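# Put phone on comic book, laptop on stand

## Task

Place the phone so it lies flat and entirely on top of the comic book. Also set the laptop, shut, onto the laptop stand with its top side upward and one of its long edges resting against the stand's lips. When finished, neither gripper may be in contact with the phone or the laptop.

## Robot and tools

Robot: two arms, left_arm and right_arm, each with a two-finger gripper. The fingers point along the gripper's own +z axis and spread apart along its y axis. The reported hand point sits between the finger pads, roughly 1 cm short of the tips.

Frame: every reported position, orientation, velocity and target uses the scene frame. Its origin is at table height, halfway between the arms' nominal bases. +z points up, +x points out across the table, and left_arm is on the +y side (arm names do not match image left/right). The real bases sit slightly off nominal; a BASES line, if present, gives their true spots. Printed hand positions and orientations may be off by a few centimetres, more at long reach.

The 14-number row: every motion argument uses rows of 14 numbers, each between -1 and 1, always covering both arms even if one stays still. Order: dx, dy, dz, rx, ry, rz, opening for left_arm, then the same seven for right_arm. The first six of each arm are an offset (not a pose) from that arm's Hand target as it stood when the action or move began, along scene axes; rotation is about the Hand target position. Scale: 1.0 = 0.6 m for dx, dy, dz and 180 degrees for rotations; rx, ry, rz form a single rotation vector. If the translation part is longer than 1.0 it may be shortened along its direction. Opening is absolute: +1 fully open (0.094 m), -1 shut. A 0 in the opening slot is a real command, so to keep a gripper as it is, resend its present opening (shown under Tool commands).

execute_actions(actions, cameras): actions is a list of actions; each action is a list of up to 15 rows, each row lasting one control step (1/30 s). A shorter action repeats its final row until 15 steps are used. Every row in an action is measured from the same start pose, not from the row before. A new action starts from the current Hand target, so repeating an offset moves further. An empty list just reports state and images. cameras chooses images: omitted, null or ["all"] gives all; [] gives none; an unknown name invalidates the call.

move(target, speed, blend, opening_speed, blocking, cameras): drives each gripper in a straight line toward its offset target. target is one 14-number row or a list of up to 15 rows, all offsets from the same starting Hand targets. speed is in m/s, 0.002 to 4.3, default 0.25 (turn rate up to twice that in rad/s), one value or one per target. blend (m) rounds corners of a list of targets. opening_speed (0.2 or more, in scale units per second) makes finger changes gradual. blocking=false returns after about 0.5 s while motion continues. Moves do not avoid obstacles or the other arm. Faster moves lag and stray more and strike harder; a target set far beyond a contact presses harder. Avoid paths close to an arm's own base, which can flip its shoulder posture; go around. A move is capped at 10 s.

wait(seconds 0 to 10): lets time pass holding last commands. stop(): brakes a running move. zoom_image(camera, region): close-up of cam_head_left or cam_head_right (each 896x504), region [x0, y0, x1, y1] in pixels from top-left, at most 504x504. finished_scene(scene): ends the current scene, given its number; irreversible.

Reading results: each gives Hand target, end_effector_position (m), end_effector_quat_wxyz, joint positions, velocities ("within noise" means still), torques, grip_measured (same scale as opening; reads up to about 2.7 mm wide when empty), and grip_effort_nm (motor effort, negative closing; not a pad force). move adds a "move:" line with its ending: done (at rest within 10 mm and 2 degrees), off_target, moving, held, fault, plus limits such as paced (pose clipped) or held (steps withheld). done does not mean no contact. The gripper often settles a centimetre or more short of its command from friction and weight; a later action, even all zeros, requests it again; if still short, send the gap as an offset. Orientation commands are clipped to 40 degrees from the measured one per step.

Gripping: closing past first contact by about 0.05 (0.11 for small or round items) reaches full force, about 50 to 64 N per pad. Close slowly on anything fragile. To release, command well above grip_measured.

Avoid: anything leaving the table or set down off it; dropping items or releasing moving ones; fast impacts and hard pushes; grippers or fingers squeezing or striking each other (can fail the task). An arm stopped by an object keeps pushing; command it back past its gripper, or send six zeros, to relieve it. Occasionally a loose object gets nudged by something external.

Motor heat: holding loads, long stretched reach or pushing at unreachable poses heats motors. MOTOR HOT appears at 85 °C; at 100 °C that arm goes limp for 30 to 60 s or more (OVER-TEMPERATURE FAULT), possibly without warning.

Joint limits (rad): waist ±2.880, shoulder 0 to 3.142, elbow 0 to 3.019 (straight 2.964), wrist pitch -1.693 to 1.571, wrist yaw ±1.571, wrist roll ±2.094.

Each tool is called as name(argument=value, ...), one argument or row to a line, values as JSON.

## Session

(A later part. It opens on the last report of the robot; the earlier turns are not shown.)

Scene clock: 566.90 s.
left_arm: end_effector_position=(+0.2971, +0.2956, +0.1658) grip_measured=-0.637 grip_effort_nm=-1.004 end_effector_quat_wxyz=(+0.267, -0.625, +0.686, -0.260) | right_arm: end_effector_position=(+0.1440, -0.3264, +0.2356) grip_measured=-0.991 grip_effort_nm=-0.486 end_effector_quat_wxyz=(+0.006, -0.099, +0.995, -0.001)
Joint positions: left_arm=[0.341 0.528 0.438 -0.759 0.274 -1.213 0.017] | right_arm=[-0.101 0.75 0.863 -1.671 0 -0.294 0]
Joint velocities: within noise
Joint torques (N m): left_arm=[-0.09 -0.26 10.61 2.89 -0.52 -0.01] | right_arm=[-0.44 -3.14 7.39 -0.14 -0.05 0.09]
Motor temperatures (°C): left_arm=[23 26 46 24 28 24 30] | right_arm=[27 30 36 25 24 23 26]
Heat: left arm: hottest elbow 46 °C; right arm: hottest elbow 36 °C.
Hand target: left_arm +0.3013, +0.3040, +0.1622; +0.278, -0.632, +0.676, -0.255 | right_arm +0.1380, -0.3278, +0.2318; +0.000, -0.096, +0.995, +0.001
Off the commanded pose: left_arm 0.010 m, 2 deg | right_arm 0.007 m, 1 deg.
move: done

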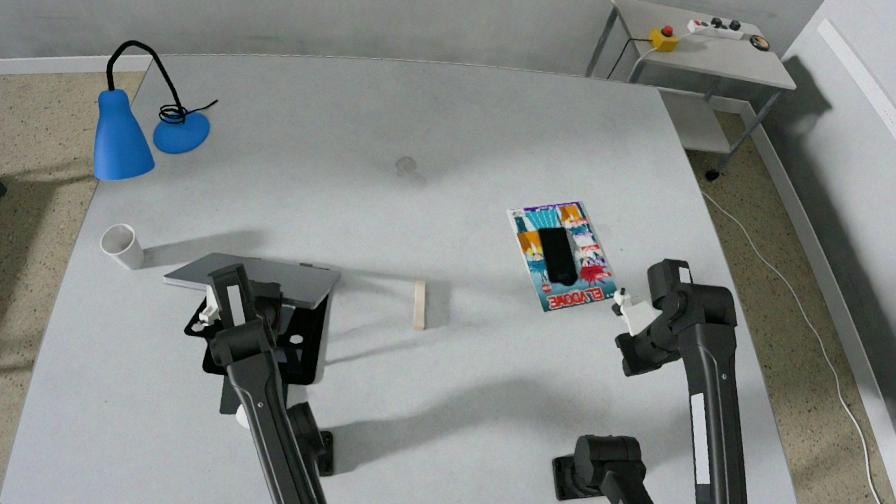

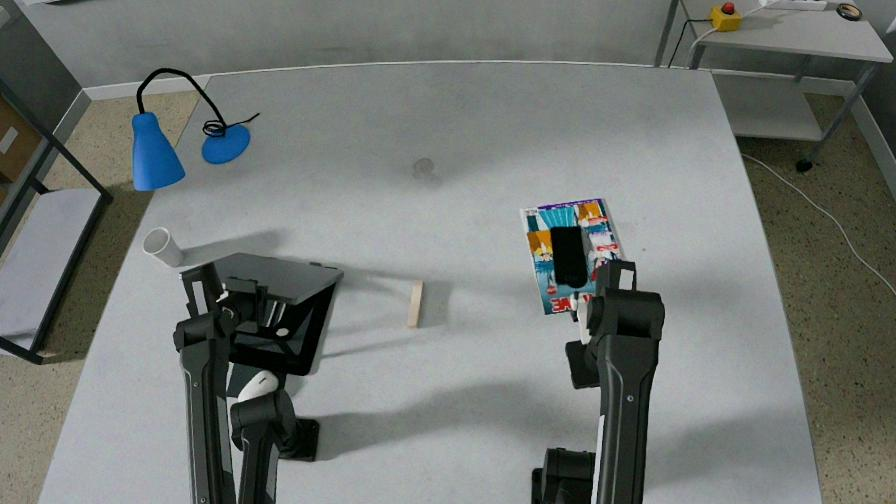

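move(
  target=[0,0,0.3,0,0.0,0,-1,0,0,0.0,0,0,0,-1],
  speed=0.15,
  cameras=[],
)

move(
  target=[-0.035,-0.01,0.0,0,0,0,-1,0,0,0.0,0,0,0,-1],
  speed=0.1,
)

zoom_image(
  camera="cam_head_left",
  region=[160, 200, 360, 350],
)

move(
  target=[0,0,-0.28,0,0.01,0,-1,0,0,0.0,0,0,0,-1],
  speed=0.08,
)

zoom_image(
  camera="cam_head_right",
  region=[170, 200, 370, 350],
)

zoom_image(
  camera="cam_head_left",
  region=[160, 200, 360, 350],
)

Scene clock: 574.60 s.
left_arm: end_effector_position=(+0.2692, +0.2893, +0.2321) grip_measured=-0.637 grip_effort_nm=-1.009 end_effector_quat_wxyz=(-0.174, +0.665, -0.695, +0.211) | right_arm: end_effector_position=(+0.1440, -0.3264, +0.2356) grip_measured=-0.991 grip_effort_nm=-0.491 end_effector_quat_wxyz=(+0.006, -0.099, +0.995, -0.001)
Joint positions: left_arm=[0.341 0.589 0.709 -1.191 0.248 -1.222 0.017] | right_arm=[-0.101 0.75 0.863 -1.671 0 -0.294 0]
Joint velocities: within noise
Joint torques (N m): left_arm=[-0.38 -4.72 -27.55 1.95 0.36 0.05] | right_arm=[-0.32 -3.08 7.41 -0.14 -0.05 0.09]
Motor temperatures (°C): left_arm=[23 26 46 24 28 24 30] | right_arm=[27 30 36 25 24 23 26]
Heat: left arm: hottest elbow 46 °C; right arm: hottest elbow 36 °C.
Hand target: left_arm +0.3013, +0.3040, +0.3422; -0.278, +0.632, -0.676, +0.255 | right_arm +0.1380, -0.3278, +0.2318; +0.000, -0.096, +0.995, +0.001
Off the commanded pose: left_arm 0.116 m, 14 deg | right_arm 0.007 m, 1 deg.
move: off_target (left_arm)
No camera images: "cameras" was empty.

Scene clock: 575.57 s.
left_arm: end_effector_position=(+0.2586, +0.2854, +0.2352) grip_measured=-0.637 grip_effort_nm=-1.009 end_effector_quat_wxyz=(-0.173, +0.664, -0.696, +0.210) | right_arm: end_effector_position=(+0.1440, -0.3264, +0.2356) grip_measured=-0.991 grip_effort_nm=-0.491 end_effector_quat_wxyz=(+0.006, -0.099, +0.995, -0.001)
Joint positions: left_arm=[0.342 0.555 0.709 -1.228 0.249 -1.217 0.017] | right_arm=[-0.101 0.75 0.863 -1.671 0 -0.294 0]
Joint velocities: within noise
Joint torques (N m): left_arm=[-0.21 -5.25 27.37 1.74 0.43 0.1] | right_arm=[-0.38 -3.08 7.41 -0.16 -0.06 0.09]
Motor temperatures (°C): left_arm=[23 26 46 24 28 24 30] | right_arm=[27 30 36 25 24 23 26]
Heat: left arm: hottest elbow 46 °C; right arm: hottest elbow 36 °C.
Hand target: left_arm +0.2803, +0.2980, +0.3421; -0.278, +0.632, -0.677, +0.255 | right_arm +0.1380, -0.3278, +0.2318; +0.000, -0.096, +0.995, +0.001
Off the commanded pose: left_arm 0.110 m, 14 deg | right_arm 0.007 m, 1 deg.
move: off_target (left_arm)

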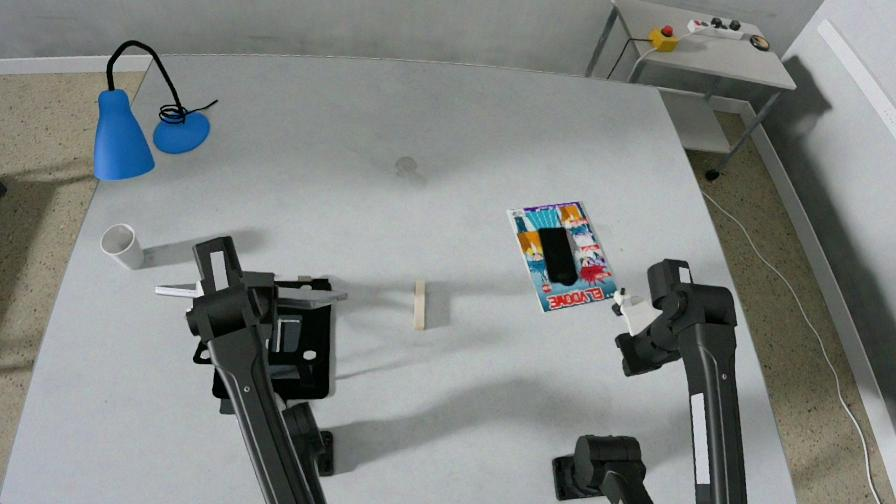

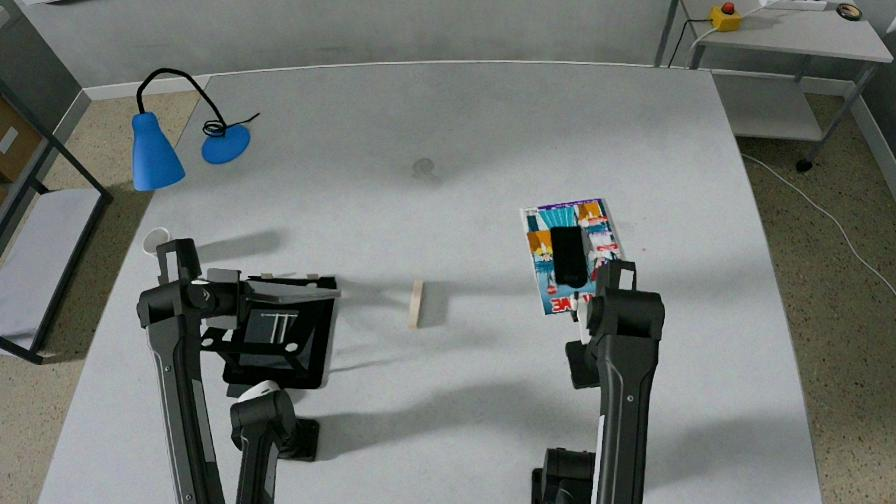

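Scaled by 2.520.

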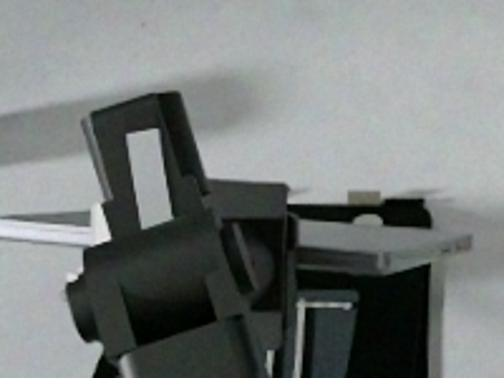

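Scene clock: 578.17 s.
left_arm: end_effector_position=(+0.2737, +0.2914, +0.1748) grip_measured=-0.637 grip_effort_nm=-1.004 end_effector_quat_wxyz=(+0.250, -0.642, +0.682, -0.245) | right_arm: end_effector_position=(+0.1440, -0.3264, +0.2356) grip_measured=-0.991 grip_effort_nm=-0.491 end_effector_quat_wxyz=(+0.006, -0.099, +0.995, -0.001)
Joint positions: left_arm=[0.347 0.455 0.466 -0.905 0.255 -1.226 0.017] | right_arm=[-0.101 0.75 0.863 -1.671 0 -0.294 0]
Joint velocities: within noise
Joint torques (N m): left_arm=[-0.79 0.62 10.69 3.17 -0.01 0.24] | right_arm=[-0.26 -3.08 7.38 -0.17 -0.05 0.09]
Motor temperatures (°C): left_arm=[23 26 46 24 28 24 30] | right_arm=[27 30 36 25 24 23 26]
Heat: left arm: hottest elbow 46 °C; right arm: hottest elbow 36 °C.
Hand target: left_arm +0.2803, +0.2981, +0.1741; -0.267, +0.636, -0.681, +0.245 | right_arm +0.1380, -0.3278, +0.2318; +0.000, -0.096, +0.995, +0.001
Off the commanded pose: left_arm 0.009 m, 2 deg | right_arm 0.007 m, 1 deg.
move: done

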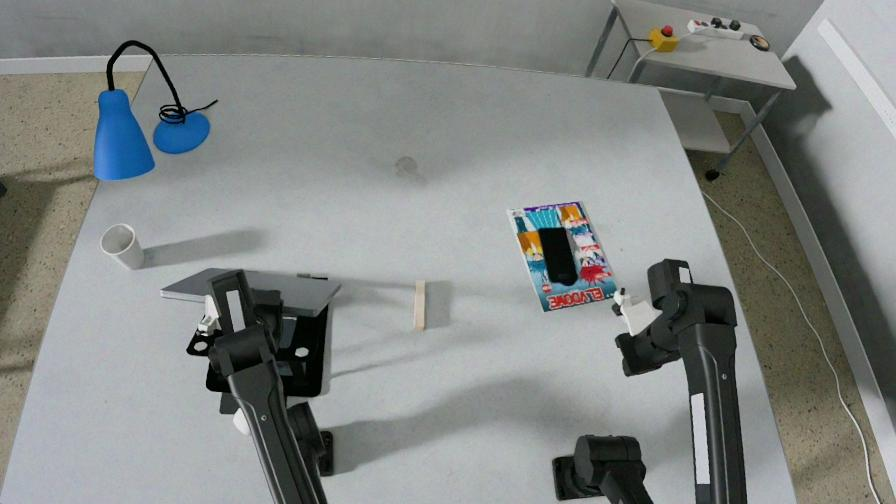

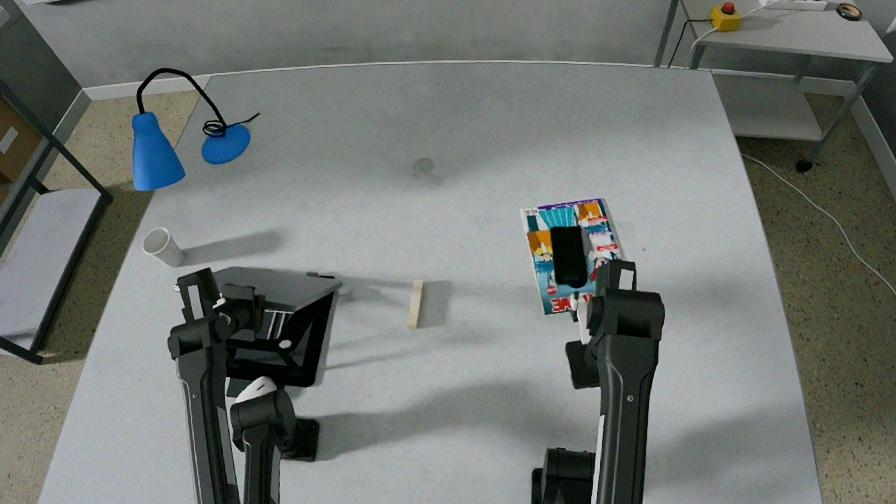

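Scaled by 2.520.

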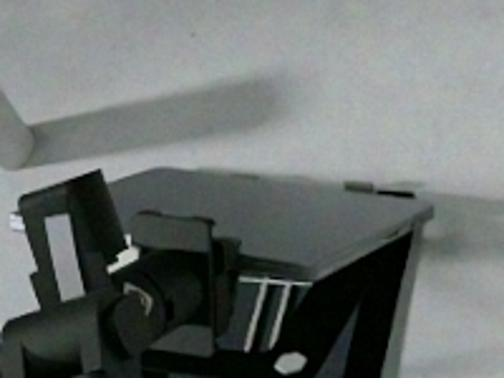

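Scaled by 2.520.

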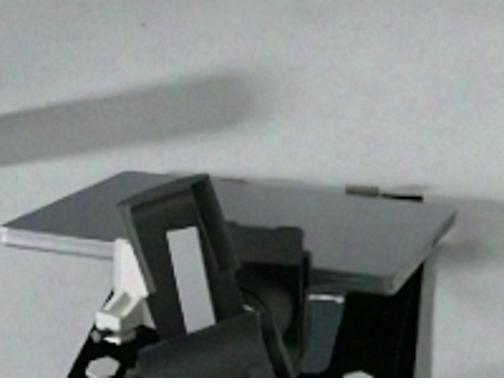

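move(
  target=[0.21,0.0,-0.02,0,0.015,0.0,-1,0,0,0.0,0,0,0,-1],
  speed=0.07,
  cameras=[],
)

move(
  target=[0.0,0,0.32,0,0,0,-1,0,0,0.0,0,0,0,-1],
  speed=0.15,
)

move(
  target=[-0.12,0,0.0,0,0,0,-1,0,0,0.0,0,0,0,-1],
  speed=0.1,
)

zoom_image(
  camera="cam_head_left",
  region=[160, 180, 360, 330],
)

Scene clock: 586.17 s.
left_arm: end_effector_position=(+0.3885, +0.3037, +0.1641) grip_measured=-0.637 grip_effort_nm=-1.004 end_effector_quat_wxyz=(-0.262, +0.647, -0.678, +0.229) | right_arm: end_effector_position=(+0.1440, -0.3264, +0.2356) grip_measured=-0.991 grip_effort_nm=-0.491 end_effector_quat_wxyz=(+0.006, -0.099, +0.995, -0.001)
Joint positions: left_arm=[0.198 0.905 0.587 -0.549 0.119 -1.341 0.017] | right_arm=[-0.101 0.75 0.863 -1.671 0 -0.294 0]
Joint velocities: within noise
Joint torques (N m): left_arm=[-2.32 -0.03 14.63 1.76 0.17 0.01] | right_arm=[-0.38 -3.08 7.39 -0.16 -0.05 0.09]
Motor temperatures (°C): left_arm=[23 26 45 24 28 24 30] | right_arm=[26 30 36 25 24 23 26]
Heat: left arm: hottest elbow 45 °C; right arm: hottest elbow 36 °C.
Hand target: left_arm +0.4063, +0.2981, +0.1623; -0.251, +0.642, -0.687, +0.230 | right_arm +0.1380, -0.3278, +0.2318; +0.000, -0.096, +0.995, +0.001
Off the commanded pose: left_arm 0.019 m, 2 deg | right_arm 0.007 m, 1 deg.
move: off_target (left_arm)
No camera images: "cameras" was empty.

Scene clock: 588.23 s.
left_arm: end_effector_position=(+0.3564, +0.2925, +0.2361) grip_measured=-0.638 grip_effort_nm=-1.009 end_effector_quat_wxyz=(-0.143, +0.680, -0.700, +0.165) | right_arm: end_effector_position=(+0.1440, -0.3264, +0.2356) grip_measured=-0.991 grip_effort_nm=-0.486 end_effector_quat_wxyz=(+0.006, -0.099, +0.995, -0.001)
Joint positions: left_arm=[0.192 0.921 0.884 -1.112 0.129 -1.349 0.017] | right_arm=[-0.101 0.75 0.863 -1.671 0 -0.294 0]
Joint velocities: within noise
Joint torques (N m): left_arm=[-2.9 -10.05 -27.18 2.09 -0.14 0.08] | right_arm=[-0.38 -3.02 7.42 -0.16 -0.05 0.09]
Motor temperatures (°C): left_arm=[23 26 46 24 28 24 30] | right_arm=[26 30 36 25 24 23 26]
Heat: left arm: hottest elbow 46 °C; right arm: hottest elbow 36 °C.
Hand target: left_arm +0.4064, +0.2980, +0.3541; -0.251, +0.642, -0.687, +0.230 | right_arm +0.1380, -0.3278, +0.2318; +0.000, -0.096, +0.995, +0.001
Off the commanded pose: left_arm 0.128 m, 15 deg | right_arm 0.007 m, 1 deg.
move: off_target (left_arm)

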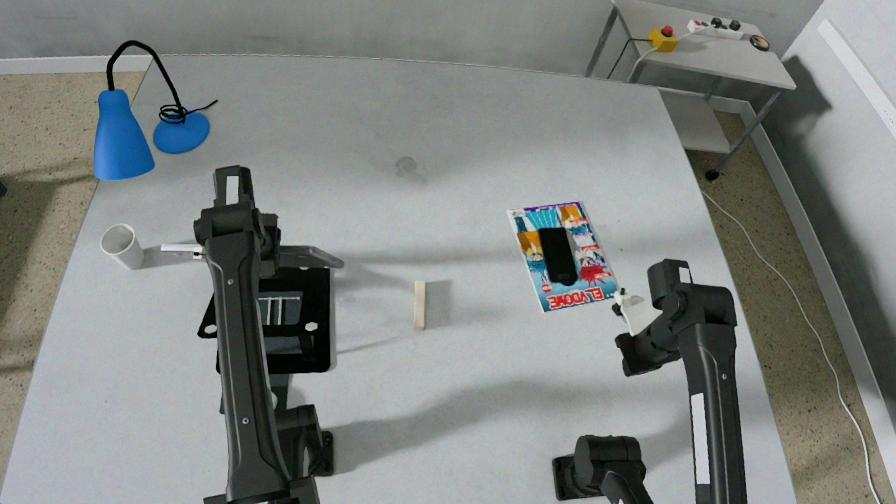

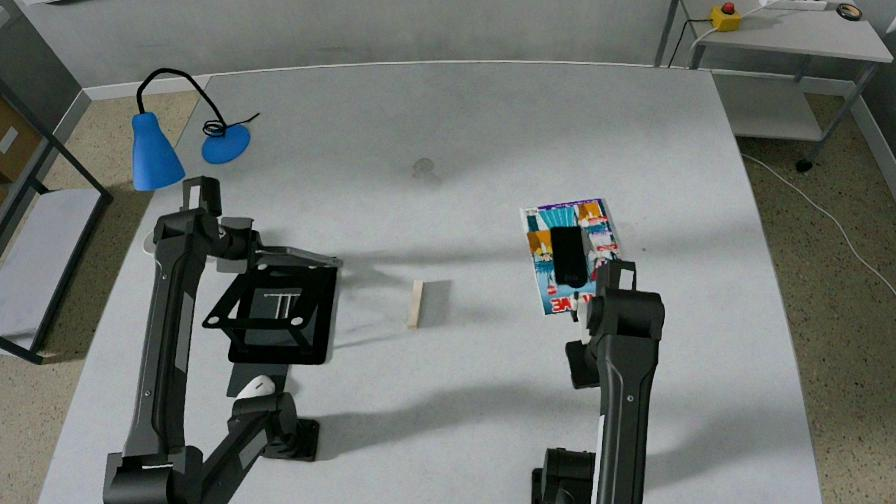

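Scene clock: 589.57 s.
left_arm: end_effector_position=(+0.3131, +0.2878, +0.2648) grip_measured=-0.638 grip_effort_nm=-1.009 end_effector_quat_wxyz=(-0.150, +0.680, -0.695, +0.177) | right_arm: end_effector_position=(+0.1440, -0.3264, +0.2356) grip_measured=-0.991 grip_effort_nm=-0.491 end_effector_quat_wxyz=(+0.006, -0.099, +0.995, -0.001)
Joint positions: left_arm=[0.224 0.779 0.884 -1.232 0.155 -1.331 0.017] | right_arm=[-0.101 0.75 0.863 -1.671 0 -0.294 0]
Joint velocities: within noise
Joint torques (N m): left_arm=[-0.09 -9.52 22.71 2.41 0.06 0.37] | right_arm=[-0.32 -3.08 7.38 -0.16 -0.05 0.09]
Motor temperatures (°C): left_arm=[23 26 46 24 28 24 30] | right_arm=[26 30 36 25 24 23 26]
Heat: left arm: hottest elbow 46 °C; right arm: hottest elbow 36 °C.
Hand target: left_arm +0.3343, +0.2980, +0.3541; -0.251, +0.642, -0.687, +0.230 | right_arm +0.1380, -0.3278, +0.2318; +0.000, -0.096, +0.995, +0.001
Off the commanded pose: left_arm 0.092 m, 14 deg | right_arm 0.007 m, 1 deg.
move: off_target (left_arm)

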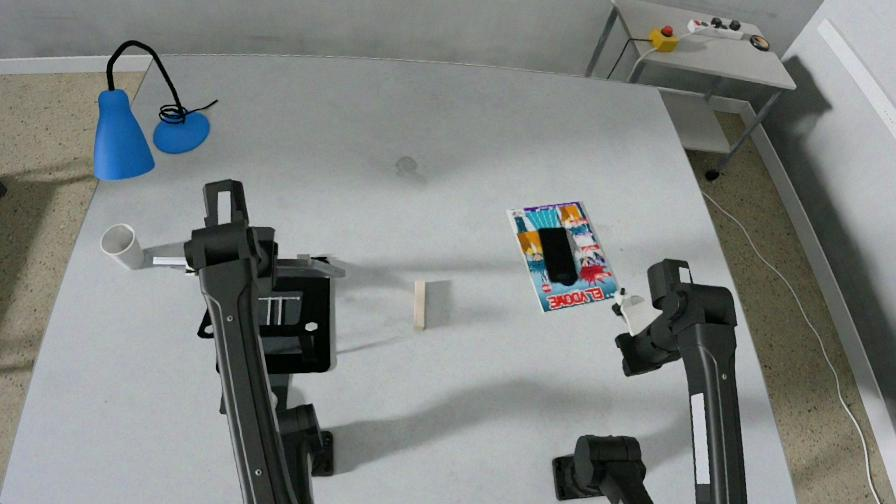

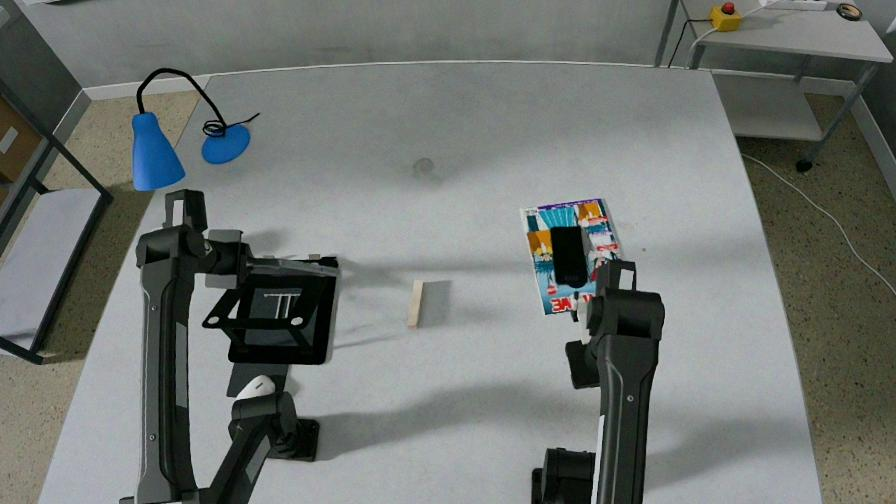

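Scaled by 2.520.

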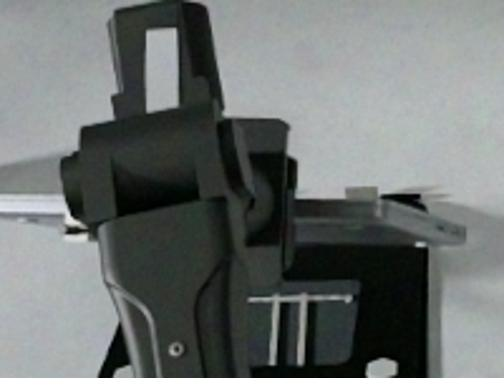

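move(
  target=[-0.065,0,0.0,0,0,0,-1,0,0,0.0,0,0,0,-1],
  speed=0.1,
  cameras=[],
)

move(
  target=[0,0,-0.315,0,-0.01,0,-1,0,0,0.0,0,0,0,-1],
  speed=0.08,
)

zoom_image(
  camera="cam_head_right",
  region=[170, 200, 370, 350],
)

zoom_image(
  camera="cam_head_left",
  region=[160, 200, 360, 350],
)

Scene clock: 596.23 s.
left_arm: end_effector_position=(+0.2823, +0.2902, +0.2807) grip_measured=-0.638 grip_effort_nm=-1.009 end_effector_quat_wxyz=(-0.158, +0.680, -0.691, +0.187) | right_arm: end_effector_position=(+0.1440, -0.3264, +0.2356) grip_measured=-0.991 grip_effort_nm=-0.491 end_effector_quat_wxyz=(+0.006, -0.099, +0.995, -0.001)
Joint positions: left_arm=[0.286 0.685 0.884 -1.309 0.19 -1.283 0.017] | right_arm=[-0.101 0.75 0.863 -1.671 0 -0.294 0]
Joint velocities: within noise
Joint torques (N m): left_arm=[-0.5 -7.77 20.67 2.59 0.25 0.38] | right_arm=[-0.38 -3.14 7.39 -0.16 -0.05 0.09]
Motor temperatures (°C): left_arm=[23 26 46 24 28 24 30] | right_arm=[26 30 36 25 24 23 26]
Heat: left arm: hottest elbow 46 °C; right arm: hottest elbow 36 °C.
Hand target: left_arm +0.2953, +0.2981, +0.3541; -0.251, +0.642, -0.687, +0.230 | right_arm +0.1380, -0.3278, +0.2318; +0.000, -0.096, +0.995, +0.001
Off the commanded pose: left_arm 0.075 m, 12 deg | right_arm 0.007 m, 1 deg.
move: off_target (left_arm)
No camera images: "cameras" was empty.

Scene clock: 599.17 s.
left_arm: end_effector_position=(+0.2992, +0.2921, +0.1749) grip_measured=-0.637 grip_effort_nm=-1.009 end_effector_quat_wxyz=(-0.257, +0.643, -0.674, +0.256) | right_arm: end_effector_position=(+0.1440, -0.3264, +0.2356) grip_measured=-0.991 grip_effort_nm=-0.486 end_effector_quat_wxyz=(+0.006, -0.099, +0.995, -0.001)
Joint positions: left_arm=[0.303 0.538 0.471 -0.793 0.237 -1.28 0.017] | right_arm=[-0.101 0.75 0.863 -1.671 0 -0.294 0]
Joint velocities: within noise
Joint torques (N m): left_arm=[-0.15 -0.79 10.07 1.39 -0.55 0.47] | right_arm=[-0.32 -2.96 7.41 -0.14 -0.05 0.09]
Motor temperatures (°C): left_arm=[23 26 46 24 28 24 30] | right_arm=[26 30 36 25 24 23 26]
Heat: left arm: hottest elbow 46 °C; right arm: hottest elbow 36 °C.
Hand target: left_arm +0.2954, +0.2981, +0.1652; -0.262, +0.638, -0.683, +0.240 | right_arm +0.1380, -0.3278, +0.2318; +0.000, -0.096, +0.995, +0.001
Off the commanded pose: left_arm 0.012 m, 2 deg | right_arm 0.007 m, 1 deg.
move: off_target (left_arm)

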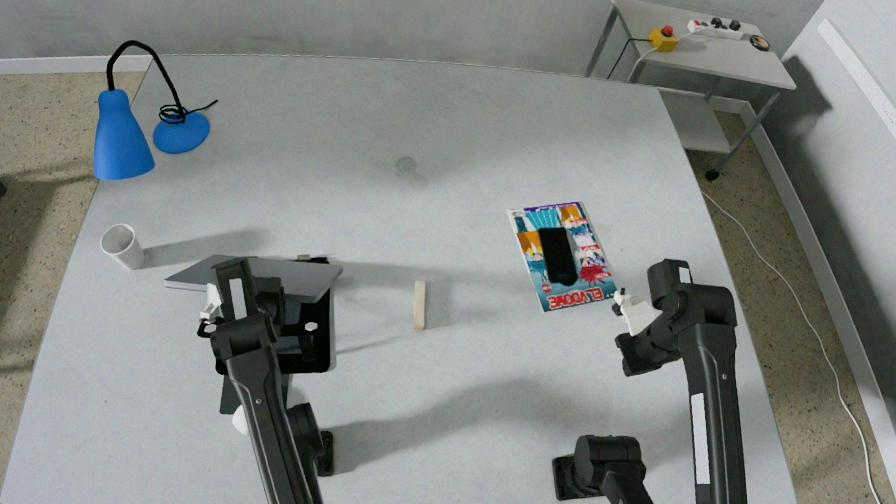

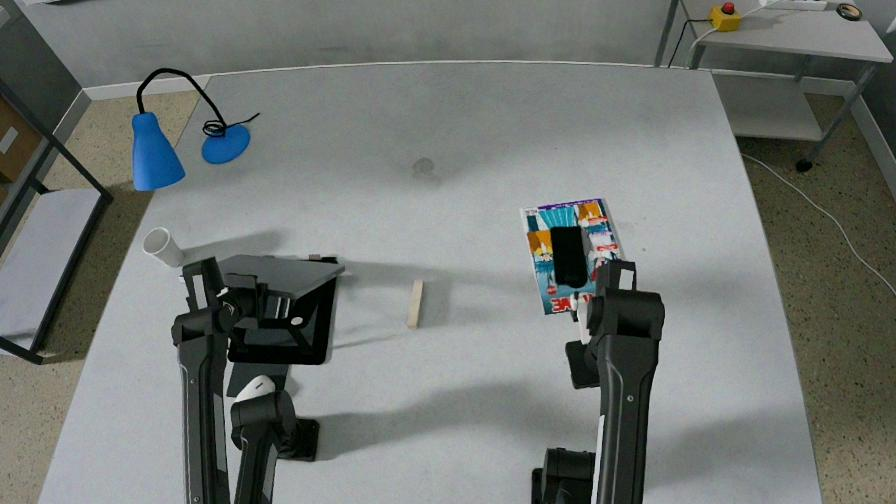

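Scaled by 2.520.

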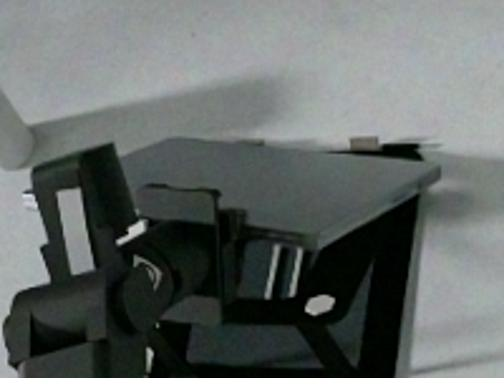

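Scaled by 2.520.

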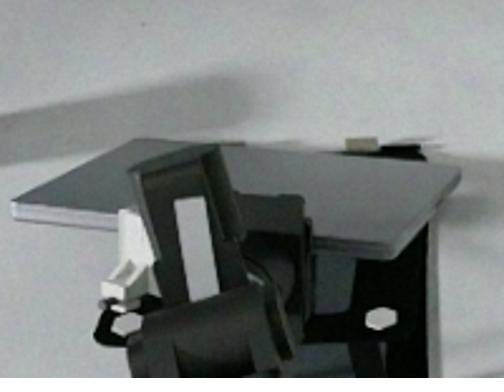

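move(
  target=[0,0,0.2,0,0,0,-1,0,0,0.0,0,0,0,-1],
  speed=0.15,
  cameras=[],
)

move(
  target=[-0.03,0.0,0.03,0,0,0.025,-1,0,0,0.0,0,0,0,-1],
  speed=0.1,
  cameras=[],
)

move(
  target=[0,0,-0.25,0,0.0,0,-1,0,0,0.0,0,0,0,-1],
  speed=0.08,
)

zoom_image(
  camera="cam_head_right",
  region=[170, 200, 370, 350],
)

zoom_image(
  camera="cam_head_left",
  region=[160, 200, 360, 350],
)

Scene clock: 604.53 s.
left_arm: end_effector_position=(+0.2744, +0.2872, +0.2037) grip_measured=-0.638 grip_effort_nm=-1.004 end_effector_quat_wxyz=(+0.195, -0.656, +0.698, -0.210) | right_arm: end_effector_position=(+0.1440, -0.3264, +0.2356) grip_measured=-0.991 grip_effort_nm=-0.486 end_effector_quat_wxyz=(+0.006, -0.099, +0.995, -0.001)
Joint positions: left_arm=[0.303 0.564 0.617 -1.078 0.216 -1.237 0.017] | right_arm=[-0.101 0.75 0.863 -1.671 0 -0.294 0]
Joint velocities: within noise
Joint torques (N m): left_arm=[-0.38 -3.25 24.76 1.01 0.14 0.07] | right_arm=[-0.44 -3.08 7.41 -0.14 -0.05 0.1]
Motor temperatures (°C): left_arm=[23 26 46 24 28 24 30] | right_arm=[26 30 36 25 24 23 26]
Heat: left arm: hottest elbow 46 °C; right arm: hottest elbow 36 °C.
Hand target: left_arm +0.2954, +0.2981, +0.2852; -0.262, +0.638, -0.683, +0.240 | right_arm +0.1380, -0.3278, +0.2318; +0.000, -0.096, +0.995, +0.001
Off the commanded pose: left_arm 0.085 m, 9 deg | right_arm 0.007 m, 1 deg.
move: off_target (left_arm)
No camera images: "cameras" was empty.

Scene clock: 605.63 s.
left_arm: end_effector_position=(+0.2576, +0.2898, +0.2102) grip_measured=-0.638 grip_effort_nm=-1.013 end_effector_quat_wxyz=(-0.189, +0.683, -0.680, +0.190) | right_arm: end_effector_position=(+0.1440, -0.3264, +0.2356) grip_measured=-0.991 grip_effort_nm=-0.491 end_effector_quat_wxyz=(+0.006, -0.099, +0.995, -0.001)
Joint positions: left_arm=[0.303 0.531 0.638 -1.16 0.169 -1.288 0.017] | right_arm=[-0.101 0.75 0.863 -1.671 0 -0.294 0]
Joint velocities: within noise
Joint torques (N m): left_arm=[-0.97 -4.13 25.66 1.14 -0.16 -0.2] | right_arm=[-0.26 -3.02 7.42 -0.16 -0.05 0.09]
Motor temperatures (°C): left_arm=[23 26 46 24 28 24 30] | right_arm=[26 30 36 25 24 23 26]
Heat: left arm: hottest elbow 46 °C; right arm: hottest elbow 36 °C.
Hand target: left_arm +0.2774, +0.2981, +0.3032; -0.271, +0.665, -0.657, +0.230 | right_arm +0.1380, -0.3278, +0.2318; +0.000, -0.096, +0.995, +0.001
Off the commanded pose: left_arm 0.095 m, 11 deg | right_arm 0.007 m, 1 deg.
move: off_target (left_arm)
No camera images: "cameras" was empty.

Scene clock: 608.07 s.
left_arm: end_effector_position=(+0.2748, +0.2971, +0.1655) grip_measured=-0.638 grip_effort_nm=-1.009 end_effector_quat_wxyz=(-0.274, +0.668, -0.651, +0.234) | right_arm: end_effector_position=(+0.1440, -0.3264, +0.2356) grip_measured=-0.991 grip_effort_nm=-0.491 end_effector_quat_wxyz=(+0.006, -0.099, +0.995, -0.001)
Joint positions: left_arm=[0.303 0.427 0.424 -0.844 0.161 -1.326 0.017] | right_arm=[-0.101 0.75 0.863 -1.671 0 -0.294 0]
Joint velocities: within noise
Joint torques (N m): left_arm=[-1.61 2.02 9.47 2.71 -0.02 0.2] | right_arm=[-0.32 -3.14 7.38 -0.14 -0.05 0.09]
Motor temperatures (°C): left_arm=[23 26 46 24 28 24 30] | right_arm=[26 30 36 25 24 23 26]
Heat: left arm: hottest elbow 46 °C; right arm: hottest elbow 36 °C.
Hand target: left_arm +0.2774, +0.2981, +0.1532; -0.271, +0.665, -0.657, +0.230 | right_arm +0.1380, -0.3278, +0.2318; +0.000, -0.096, +0.995, +0.001
Off the commanded pose: left_arm 0.013 m, 1 deg | right_arm 0.007 m, 1 deg.
move: off_target (left_arm)

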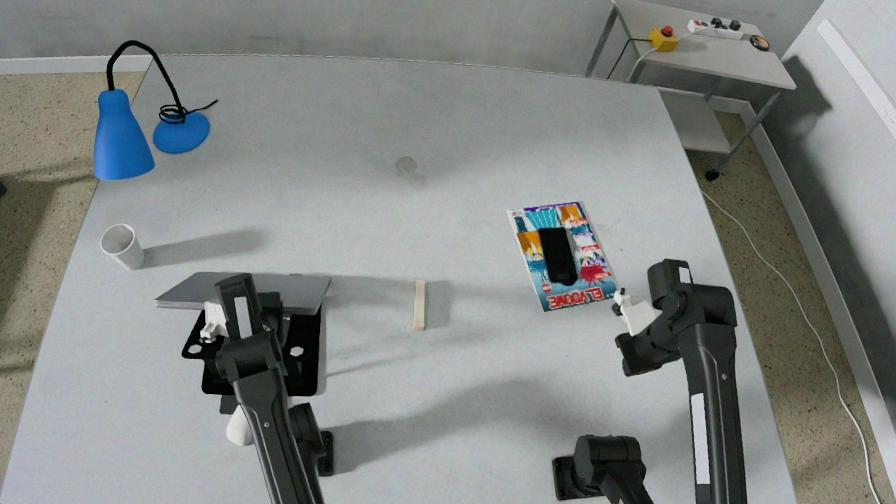

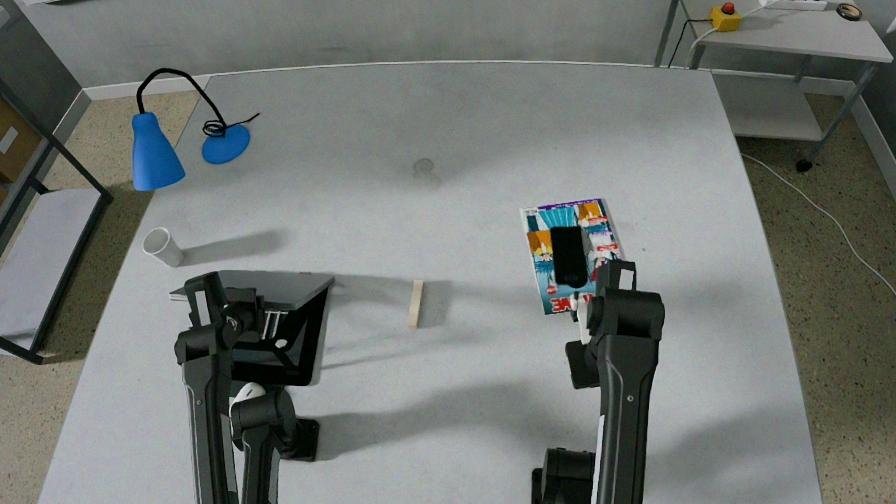

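Scaled by 2.520.

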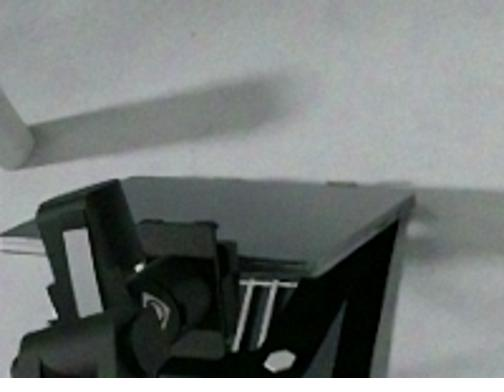

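Scaled by 2.520.

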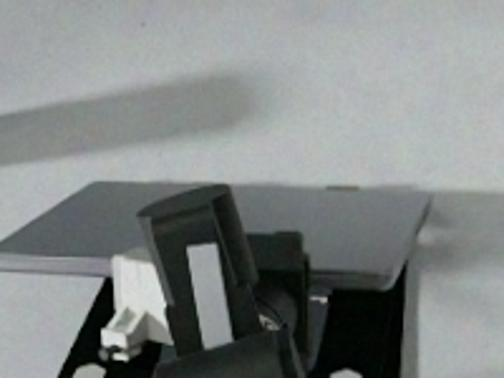

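move(
  target=[0.2,0.0,0,0,0.0,0.0,-1,0,0,0.0,0,0,0,-1],
  speed=0.07,
  cameras=[],
)

move(
  target=[0.05,0,0.34,0,0,0,-1,0,0,0.0,0,0,0,-1],
  speed=0.15,
)

zoom_image(
  camera="cam_head_left",
  region=[160, 180, 360, 330],
)

zoom_image(
  camera="cam_head_right",
  region=[170, 180, 370, 330],
)

Scene clock: 614.40 s.
left_arm: end_effector_position=(+0.3817, +0.3063, +0.1572) grip_measured=-0.638 grip_effort_nm=-1.009 end_effector_quat_wxyz=(-0.287, +0.672, -0.643, +0.231) | right_arm: end_effector_position=(+0.1440, -0.3264, +0.2356) grip_measured=-0.991 grip_effort_nm=-0.491 end_effector_quat_wxyz=(+0.006, -0.099, +0.995, -0.001)
Joint positions: left_arm=[0.176 0.866 0.529 -0.481 0.051 -1.431 0.017] | right_arm=[-0.101 0.75 0.863 -1.671 0 -0.294 0]
Joint velocities: within noise
Joint torques (N m): left_arm=[-3.72 0.79 14.23 1.58 0.36 0.12] | right_arm=[-0.32 -3.14 7.41 -0.17 -0.05 0.09]
Motor temperatures (°C): left_arm=[23 26 45 24 28 24 30] | right_arm=[26 30 36 25 24 23 26]
Heat: left arm: hottest elbow 45 °C; right arm: hottest elbow 36 °C.
Hand target: left_arm +0.3974, +0.2980, +0.1531; -0.271, +0.665, -0.657, +0.230 | right_arm +0.1380, -0.3278, +0.2318; +0.000, -0.096, +0.995, +0.001
Off the commanded pose: left_arm 0.018 m, 3 deg | right_arm 0.007 m, 1 deg.
move: off_target (left_arm)
No camera images: "cameras" was empty.

Scene clock: 616.50 s.
left_arm: end_effector_position=(+0.3738, +0.2930, +0.2349) grip_measured=-0.638 grip_effort_nm=-1.009 end_effector_quat_wxyz=(-0.164, +0.702, -0.674, +0.158) | right_arm: end_effector_position=(+0.1440, -0.3264, +0.2356) grip_measured=-0.991 grip_effort_nm=-0.486 end_effector_quat_wxyz=(+0.006, -0.099, +0.995, -0.001)
Joint positions: left_arm=[0.148 0.951 0.891 -1.055 0.06 -1.449 0.017] | right_arm=[-0.101 0.75 0.863 -1.671 0 -0.294 0]
Joint velocities: within noise
Joint torques (N m): left_arm=[-3.31 -10.23 -26.96 2.09 -0.38 0.16] | right_arm=[-0.38 -3.08 7.41 -0.18 -0.05 0.09]
Motor temperatures (°C): left_arm=[23 26 46 24 28 24 30] | right_arm=[26 30 36 25 24 23 26]
Heat: left arm: hottest elbow 46 °C; right arm: hottest elbow 36 °C.
Hand target: left_arm +0.4274, +0.2981, +0.3573; -0.271, +0.665, -0.657, +0.230 | right_arm +0.1380, -0.3278, +0.2318; +0.000, -0.096, +0.995, +0.001
Off the commanded pose: left_arm 0.134 m, 16 deg | right_arm 0.007 m, 1 deg.
move: off_target (left_arm)

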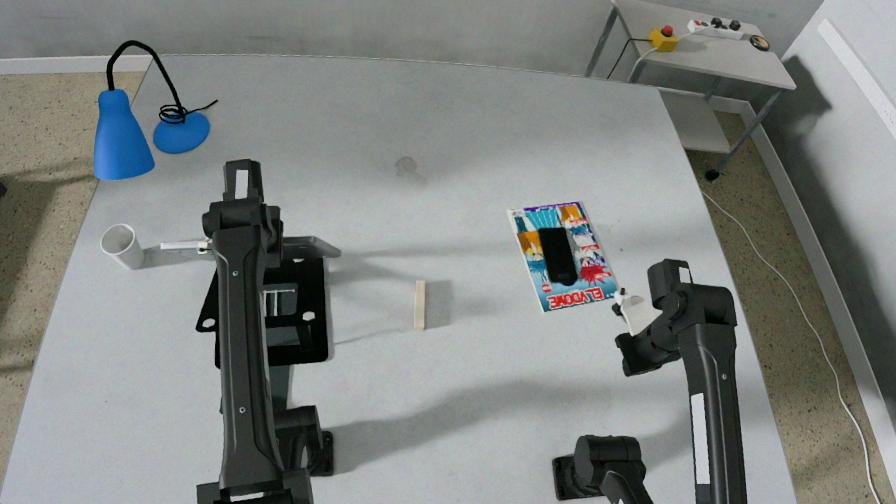

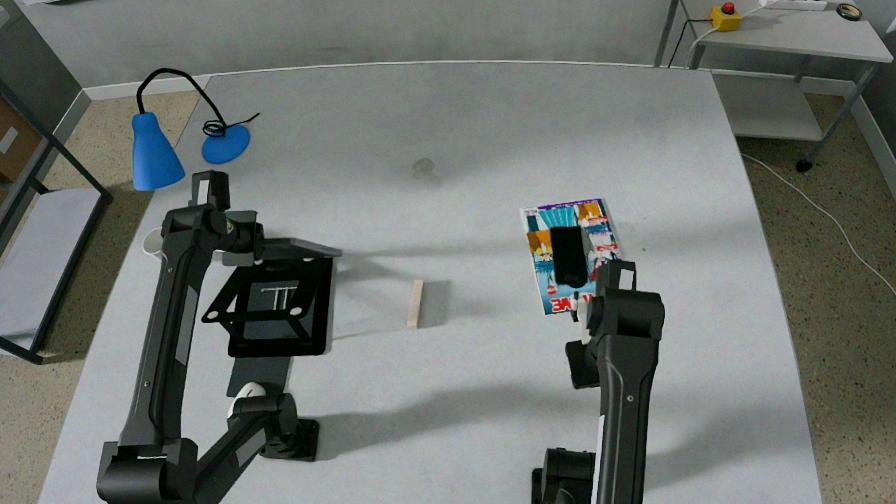

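Scaled by 2.520.

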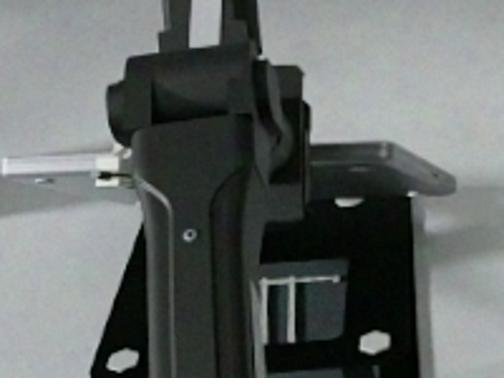

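Scaled by 2.520.

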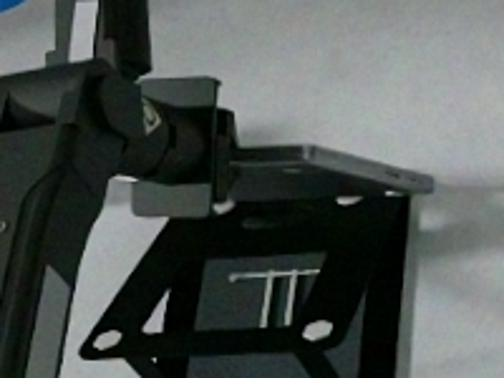

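move(
  target=[-0.2,0.005,0.03,0,0,0.02,-1,0,0,0.0,0,0,0,-1],
  speed=0.12,
)

move(
  target=[0,0,-0.34,0,0.0,0,-1,0,0,0.0,0,0,0,-1],
  speed=0.08,
)

zoom_image(
  camera="cam_head_right",
  region=[170, 180, 370, 330],
)

zoom_image(
  camera="cam_head_left",
  region=[160, 180, 360, 330],
)

Scene clock: 623.23 s.
left_arm: end_effector_position=(+0.2892, +0.2909, +0.2830) grip_measured=-0.638 grip_effort_nm=-1.009 end_effector_quat_wxyz=(-0.180, +0.720, -0.650, +0.162) | right_arm: end_effector_position=(+0.1440, -0.3264, +0.2356) grip_measured=-0.991 grip_effort_nm=-0.491 end_effector_quat_wxyz=(+0.006, -0.099, +0.995, -0.001)
Joint positions: left_arm=[0.194 0.692 0.891 -1.284 0.056 -1.464 0.017] | right_arm=[-0.101 0.75 0.863 -1.671 0 -0.294 0]
Joint velocities: within noise
Joint torques (N m): left_arm=[-0.09 -7.59 23.88 2.63 -0.22 0.42] | right_arm=[-0.38 -2.96 7.39 -0.17 -0.05 0.09]
Motor temperatures (°C): left_arm=[23 26 51 24 28 24 30] | right_arm=[26 30 36 25 24 23 26]
Heat: left arm: hottest elbow 51 °C; right arm: hottest elbow 36 °C.
Hand target: left_arm +0.3073, +0.3010, +0.3753; -0.278, +0.685, -0.636, +0.221 | right_arm +0.1380, -0.3278, +0.2318; +0.000, -0.096, +0.995, +0.001
Off the commanded pose: left_arm 0.095 m, 14 deg | right_arm 0.007 m, 1 deg.
move: off_target (left_arm)

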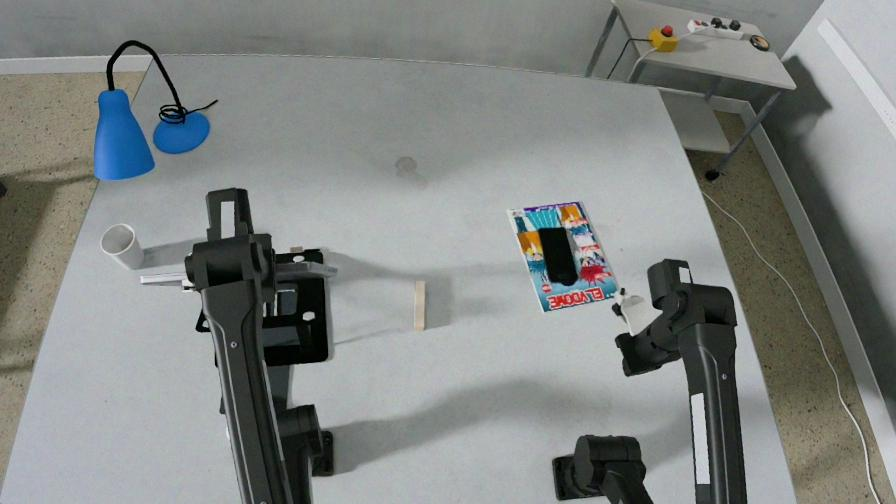

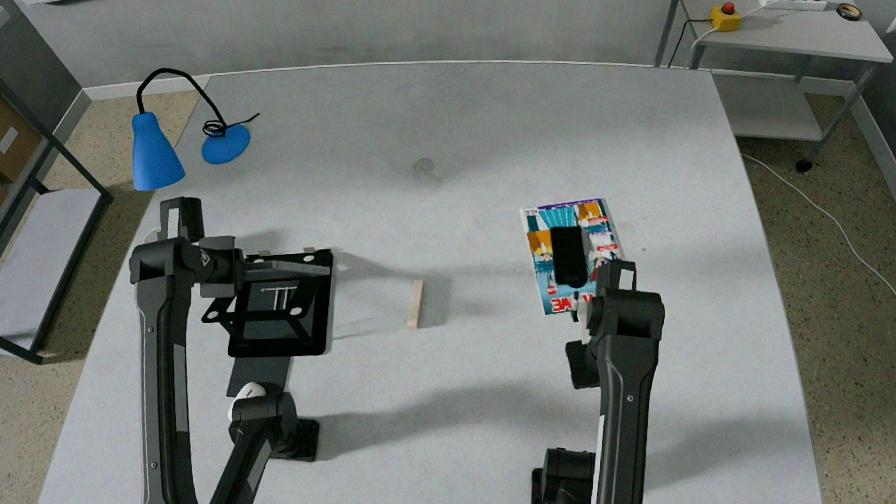

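Scene clock: 626.30 s.
left_arm: end_effector_position=(+0.3125, +0.2959, +0.1786) grip_measured=-0.638 grip_effort_nm=-1.009 end_effector_quat_wxyz=(-0.280, +0.679, -0.638, +0.232) | right_arm: end_effector_position=(+0.1440, -0.3264, +0.2356) grip_measured=-0.991 grip_effort_nm=-0.491 end_effector_quat_wxyz=(+0.006, -0.099, +0.995, -0.001)
Joint positions: left_arm=[0.203 0.572 0.486 -0.743 0.072 -1.431 0.017] | right_arm=[-0.101 0.75 0.863 -1.671 0 -0.294 0]
Joint velocities: within noise
Joint torques (N m): left_arm=[0.85 -1.55 10.48 1.21 -0.3 0.12] | right_arm=[-0.38 -3.08 7.41 -0.18 -0.05 0.09]
Motor temperatures (°C): left_arm=[23 26 50 24 27 24 30] | right_arm=[26 30 36 25 24 23 26]
Heat: left arm: hottest elbow 50 °C; right arm: hottest elbow 36 °C.
Hand target: left_arm +0.3074, +0.3011, +0.1712; -0.278, +0.685, -0.636, +0.221 | right_arm +0.1380, -0.3278, +0.2318; +0.000, -0.096, +0.995, +0.001
Off the commanded pose: left_arm 0.010 m, 1 deg | right_arm 0.007 m, 1 deg.
move: done

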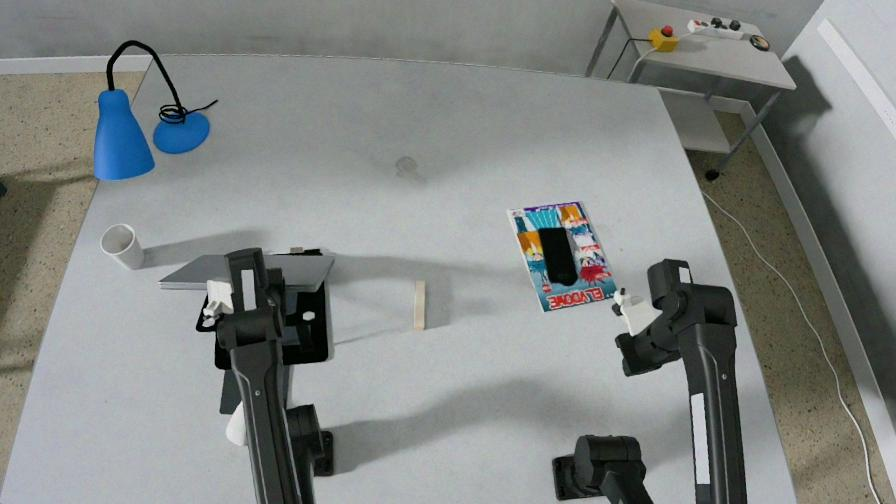

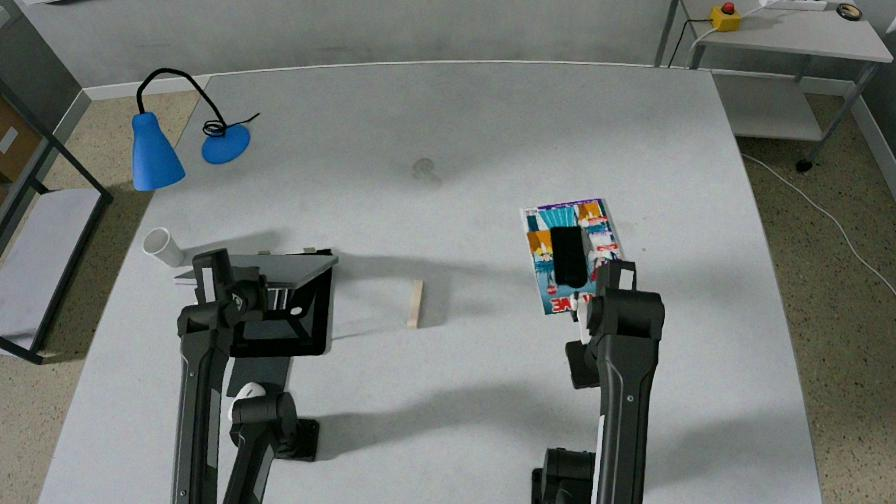

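Scaled by 2.520.

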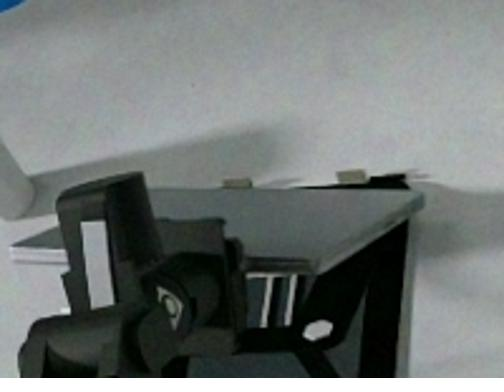

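Scaled by 2.520.

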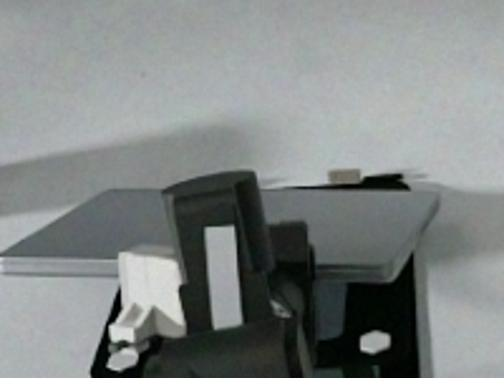

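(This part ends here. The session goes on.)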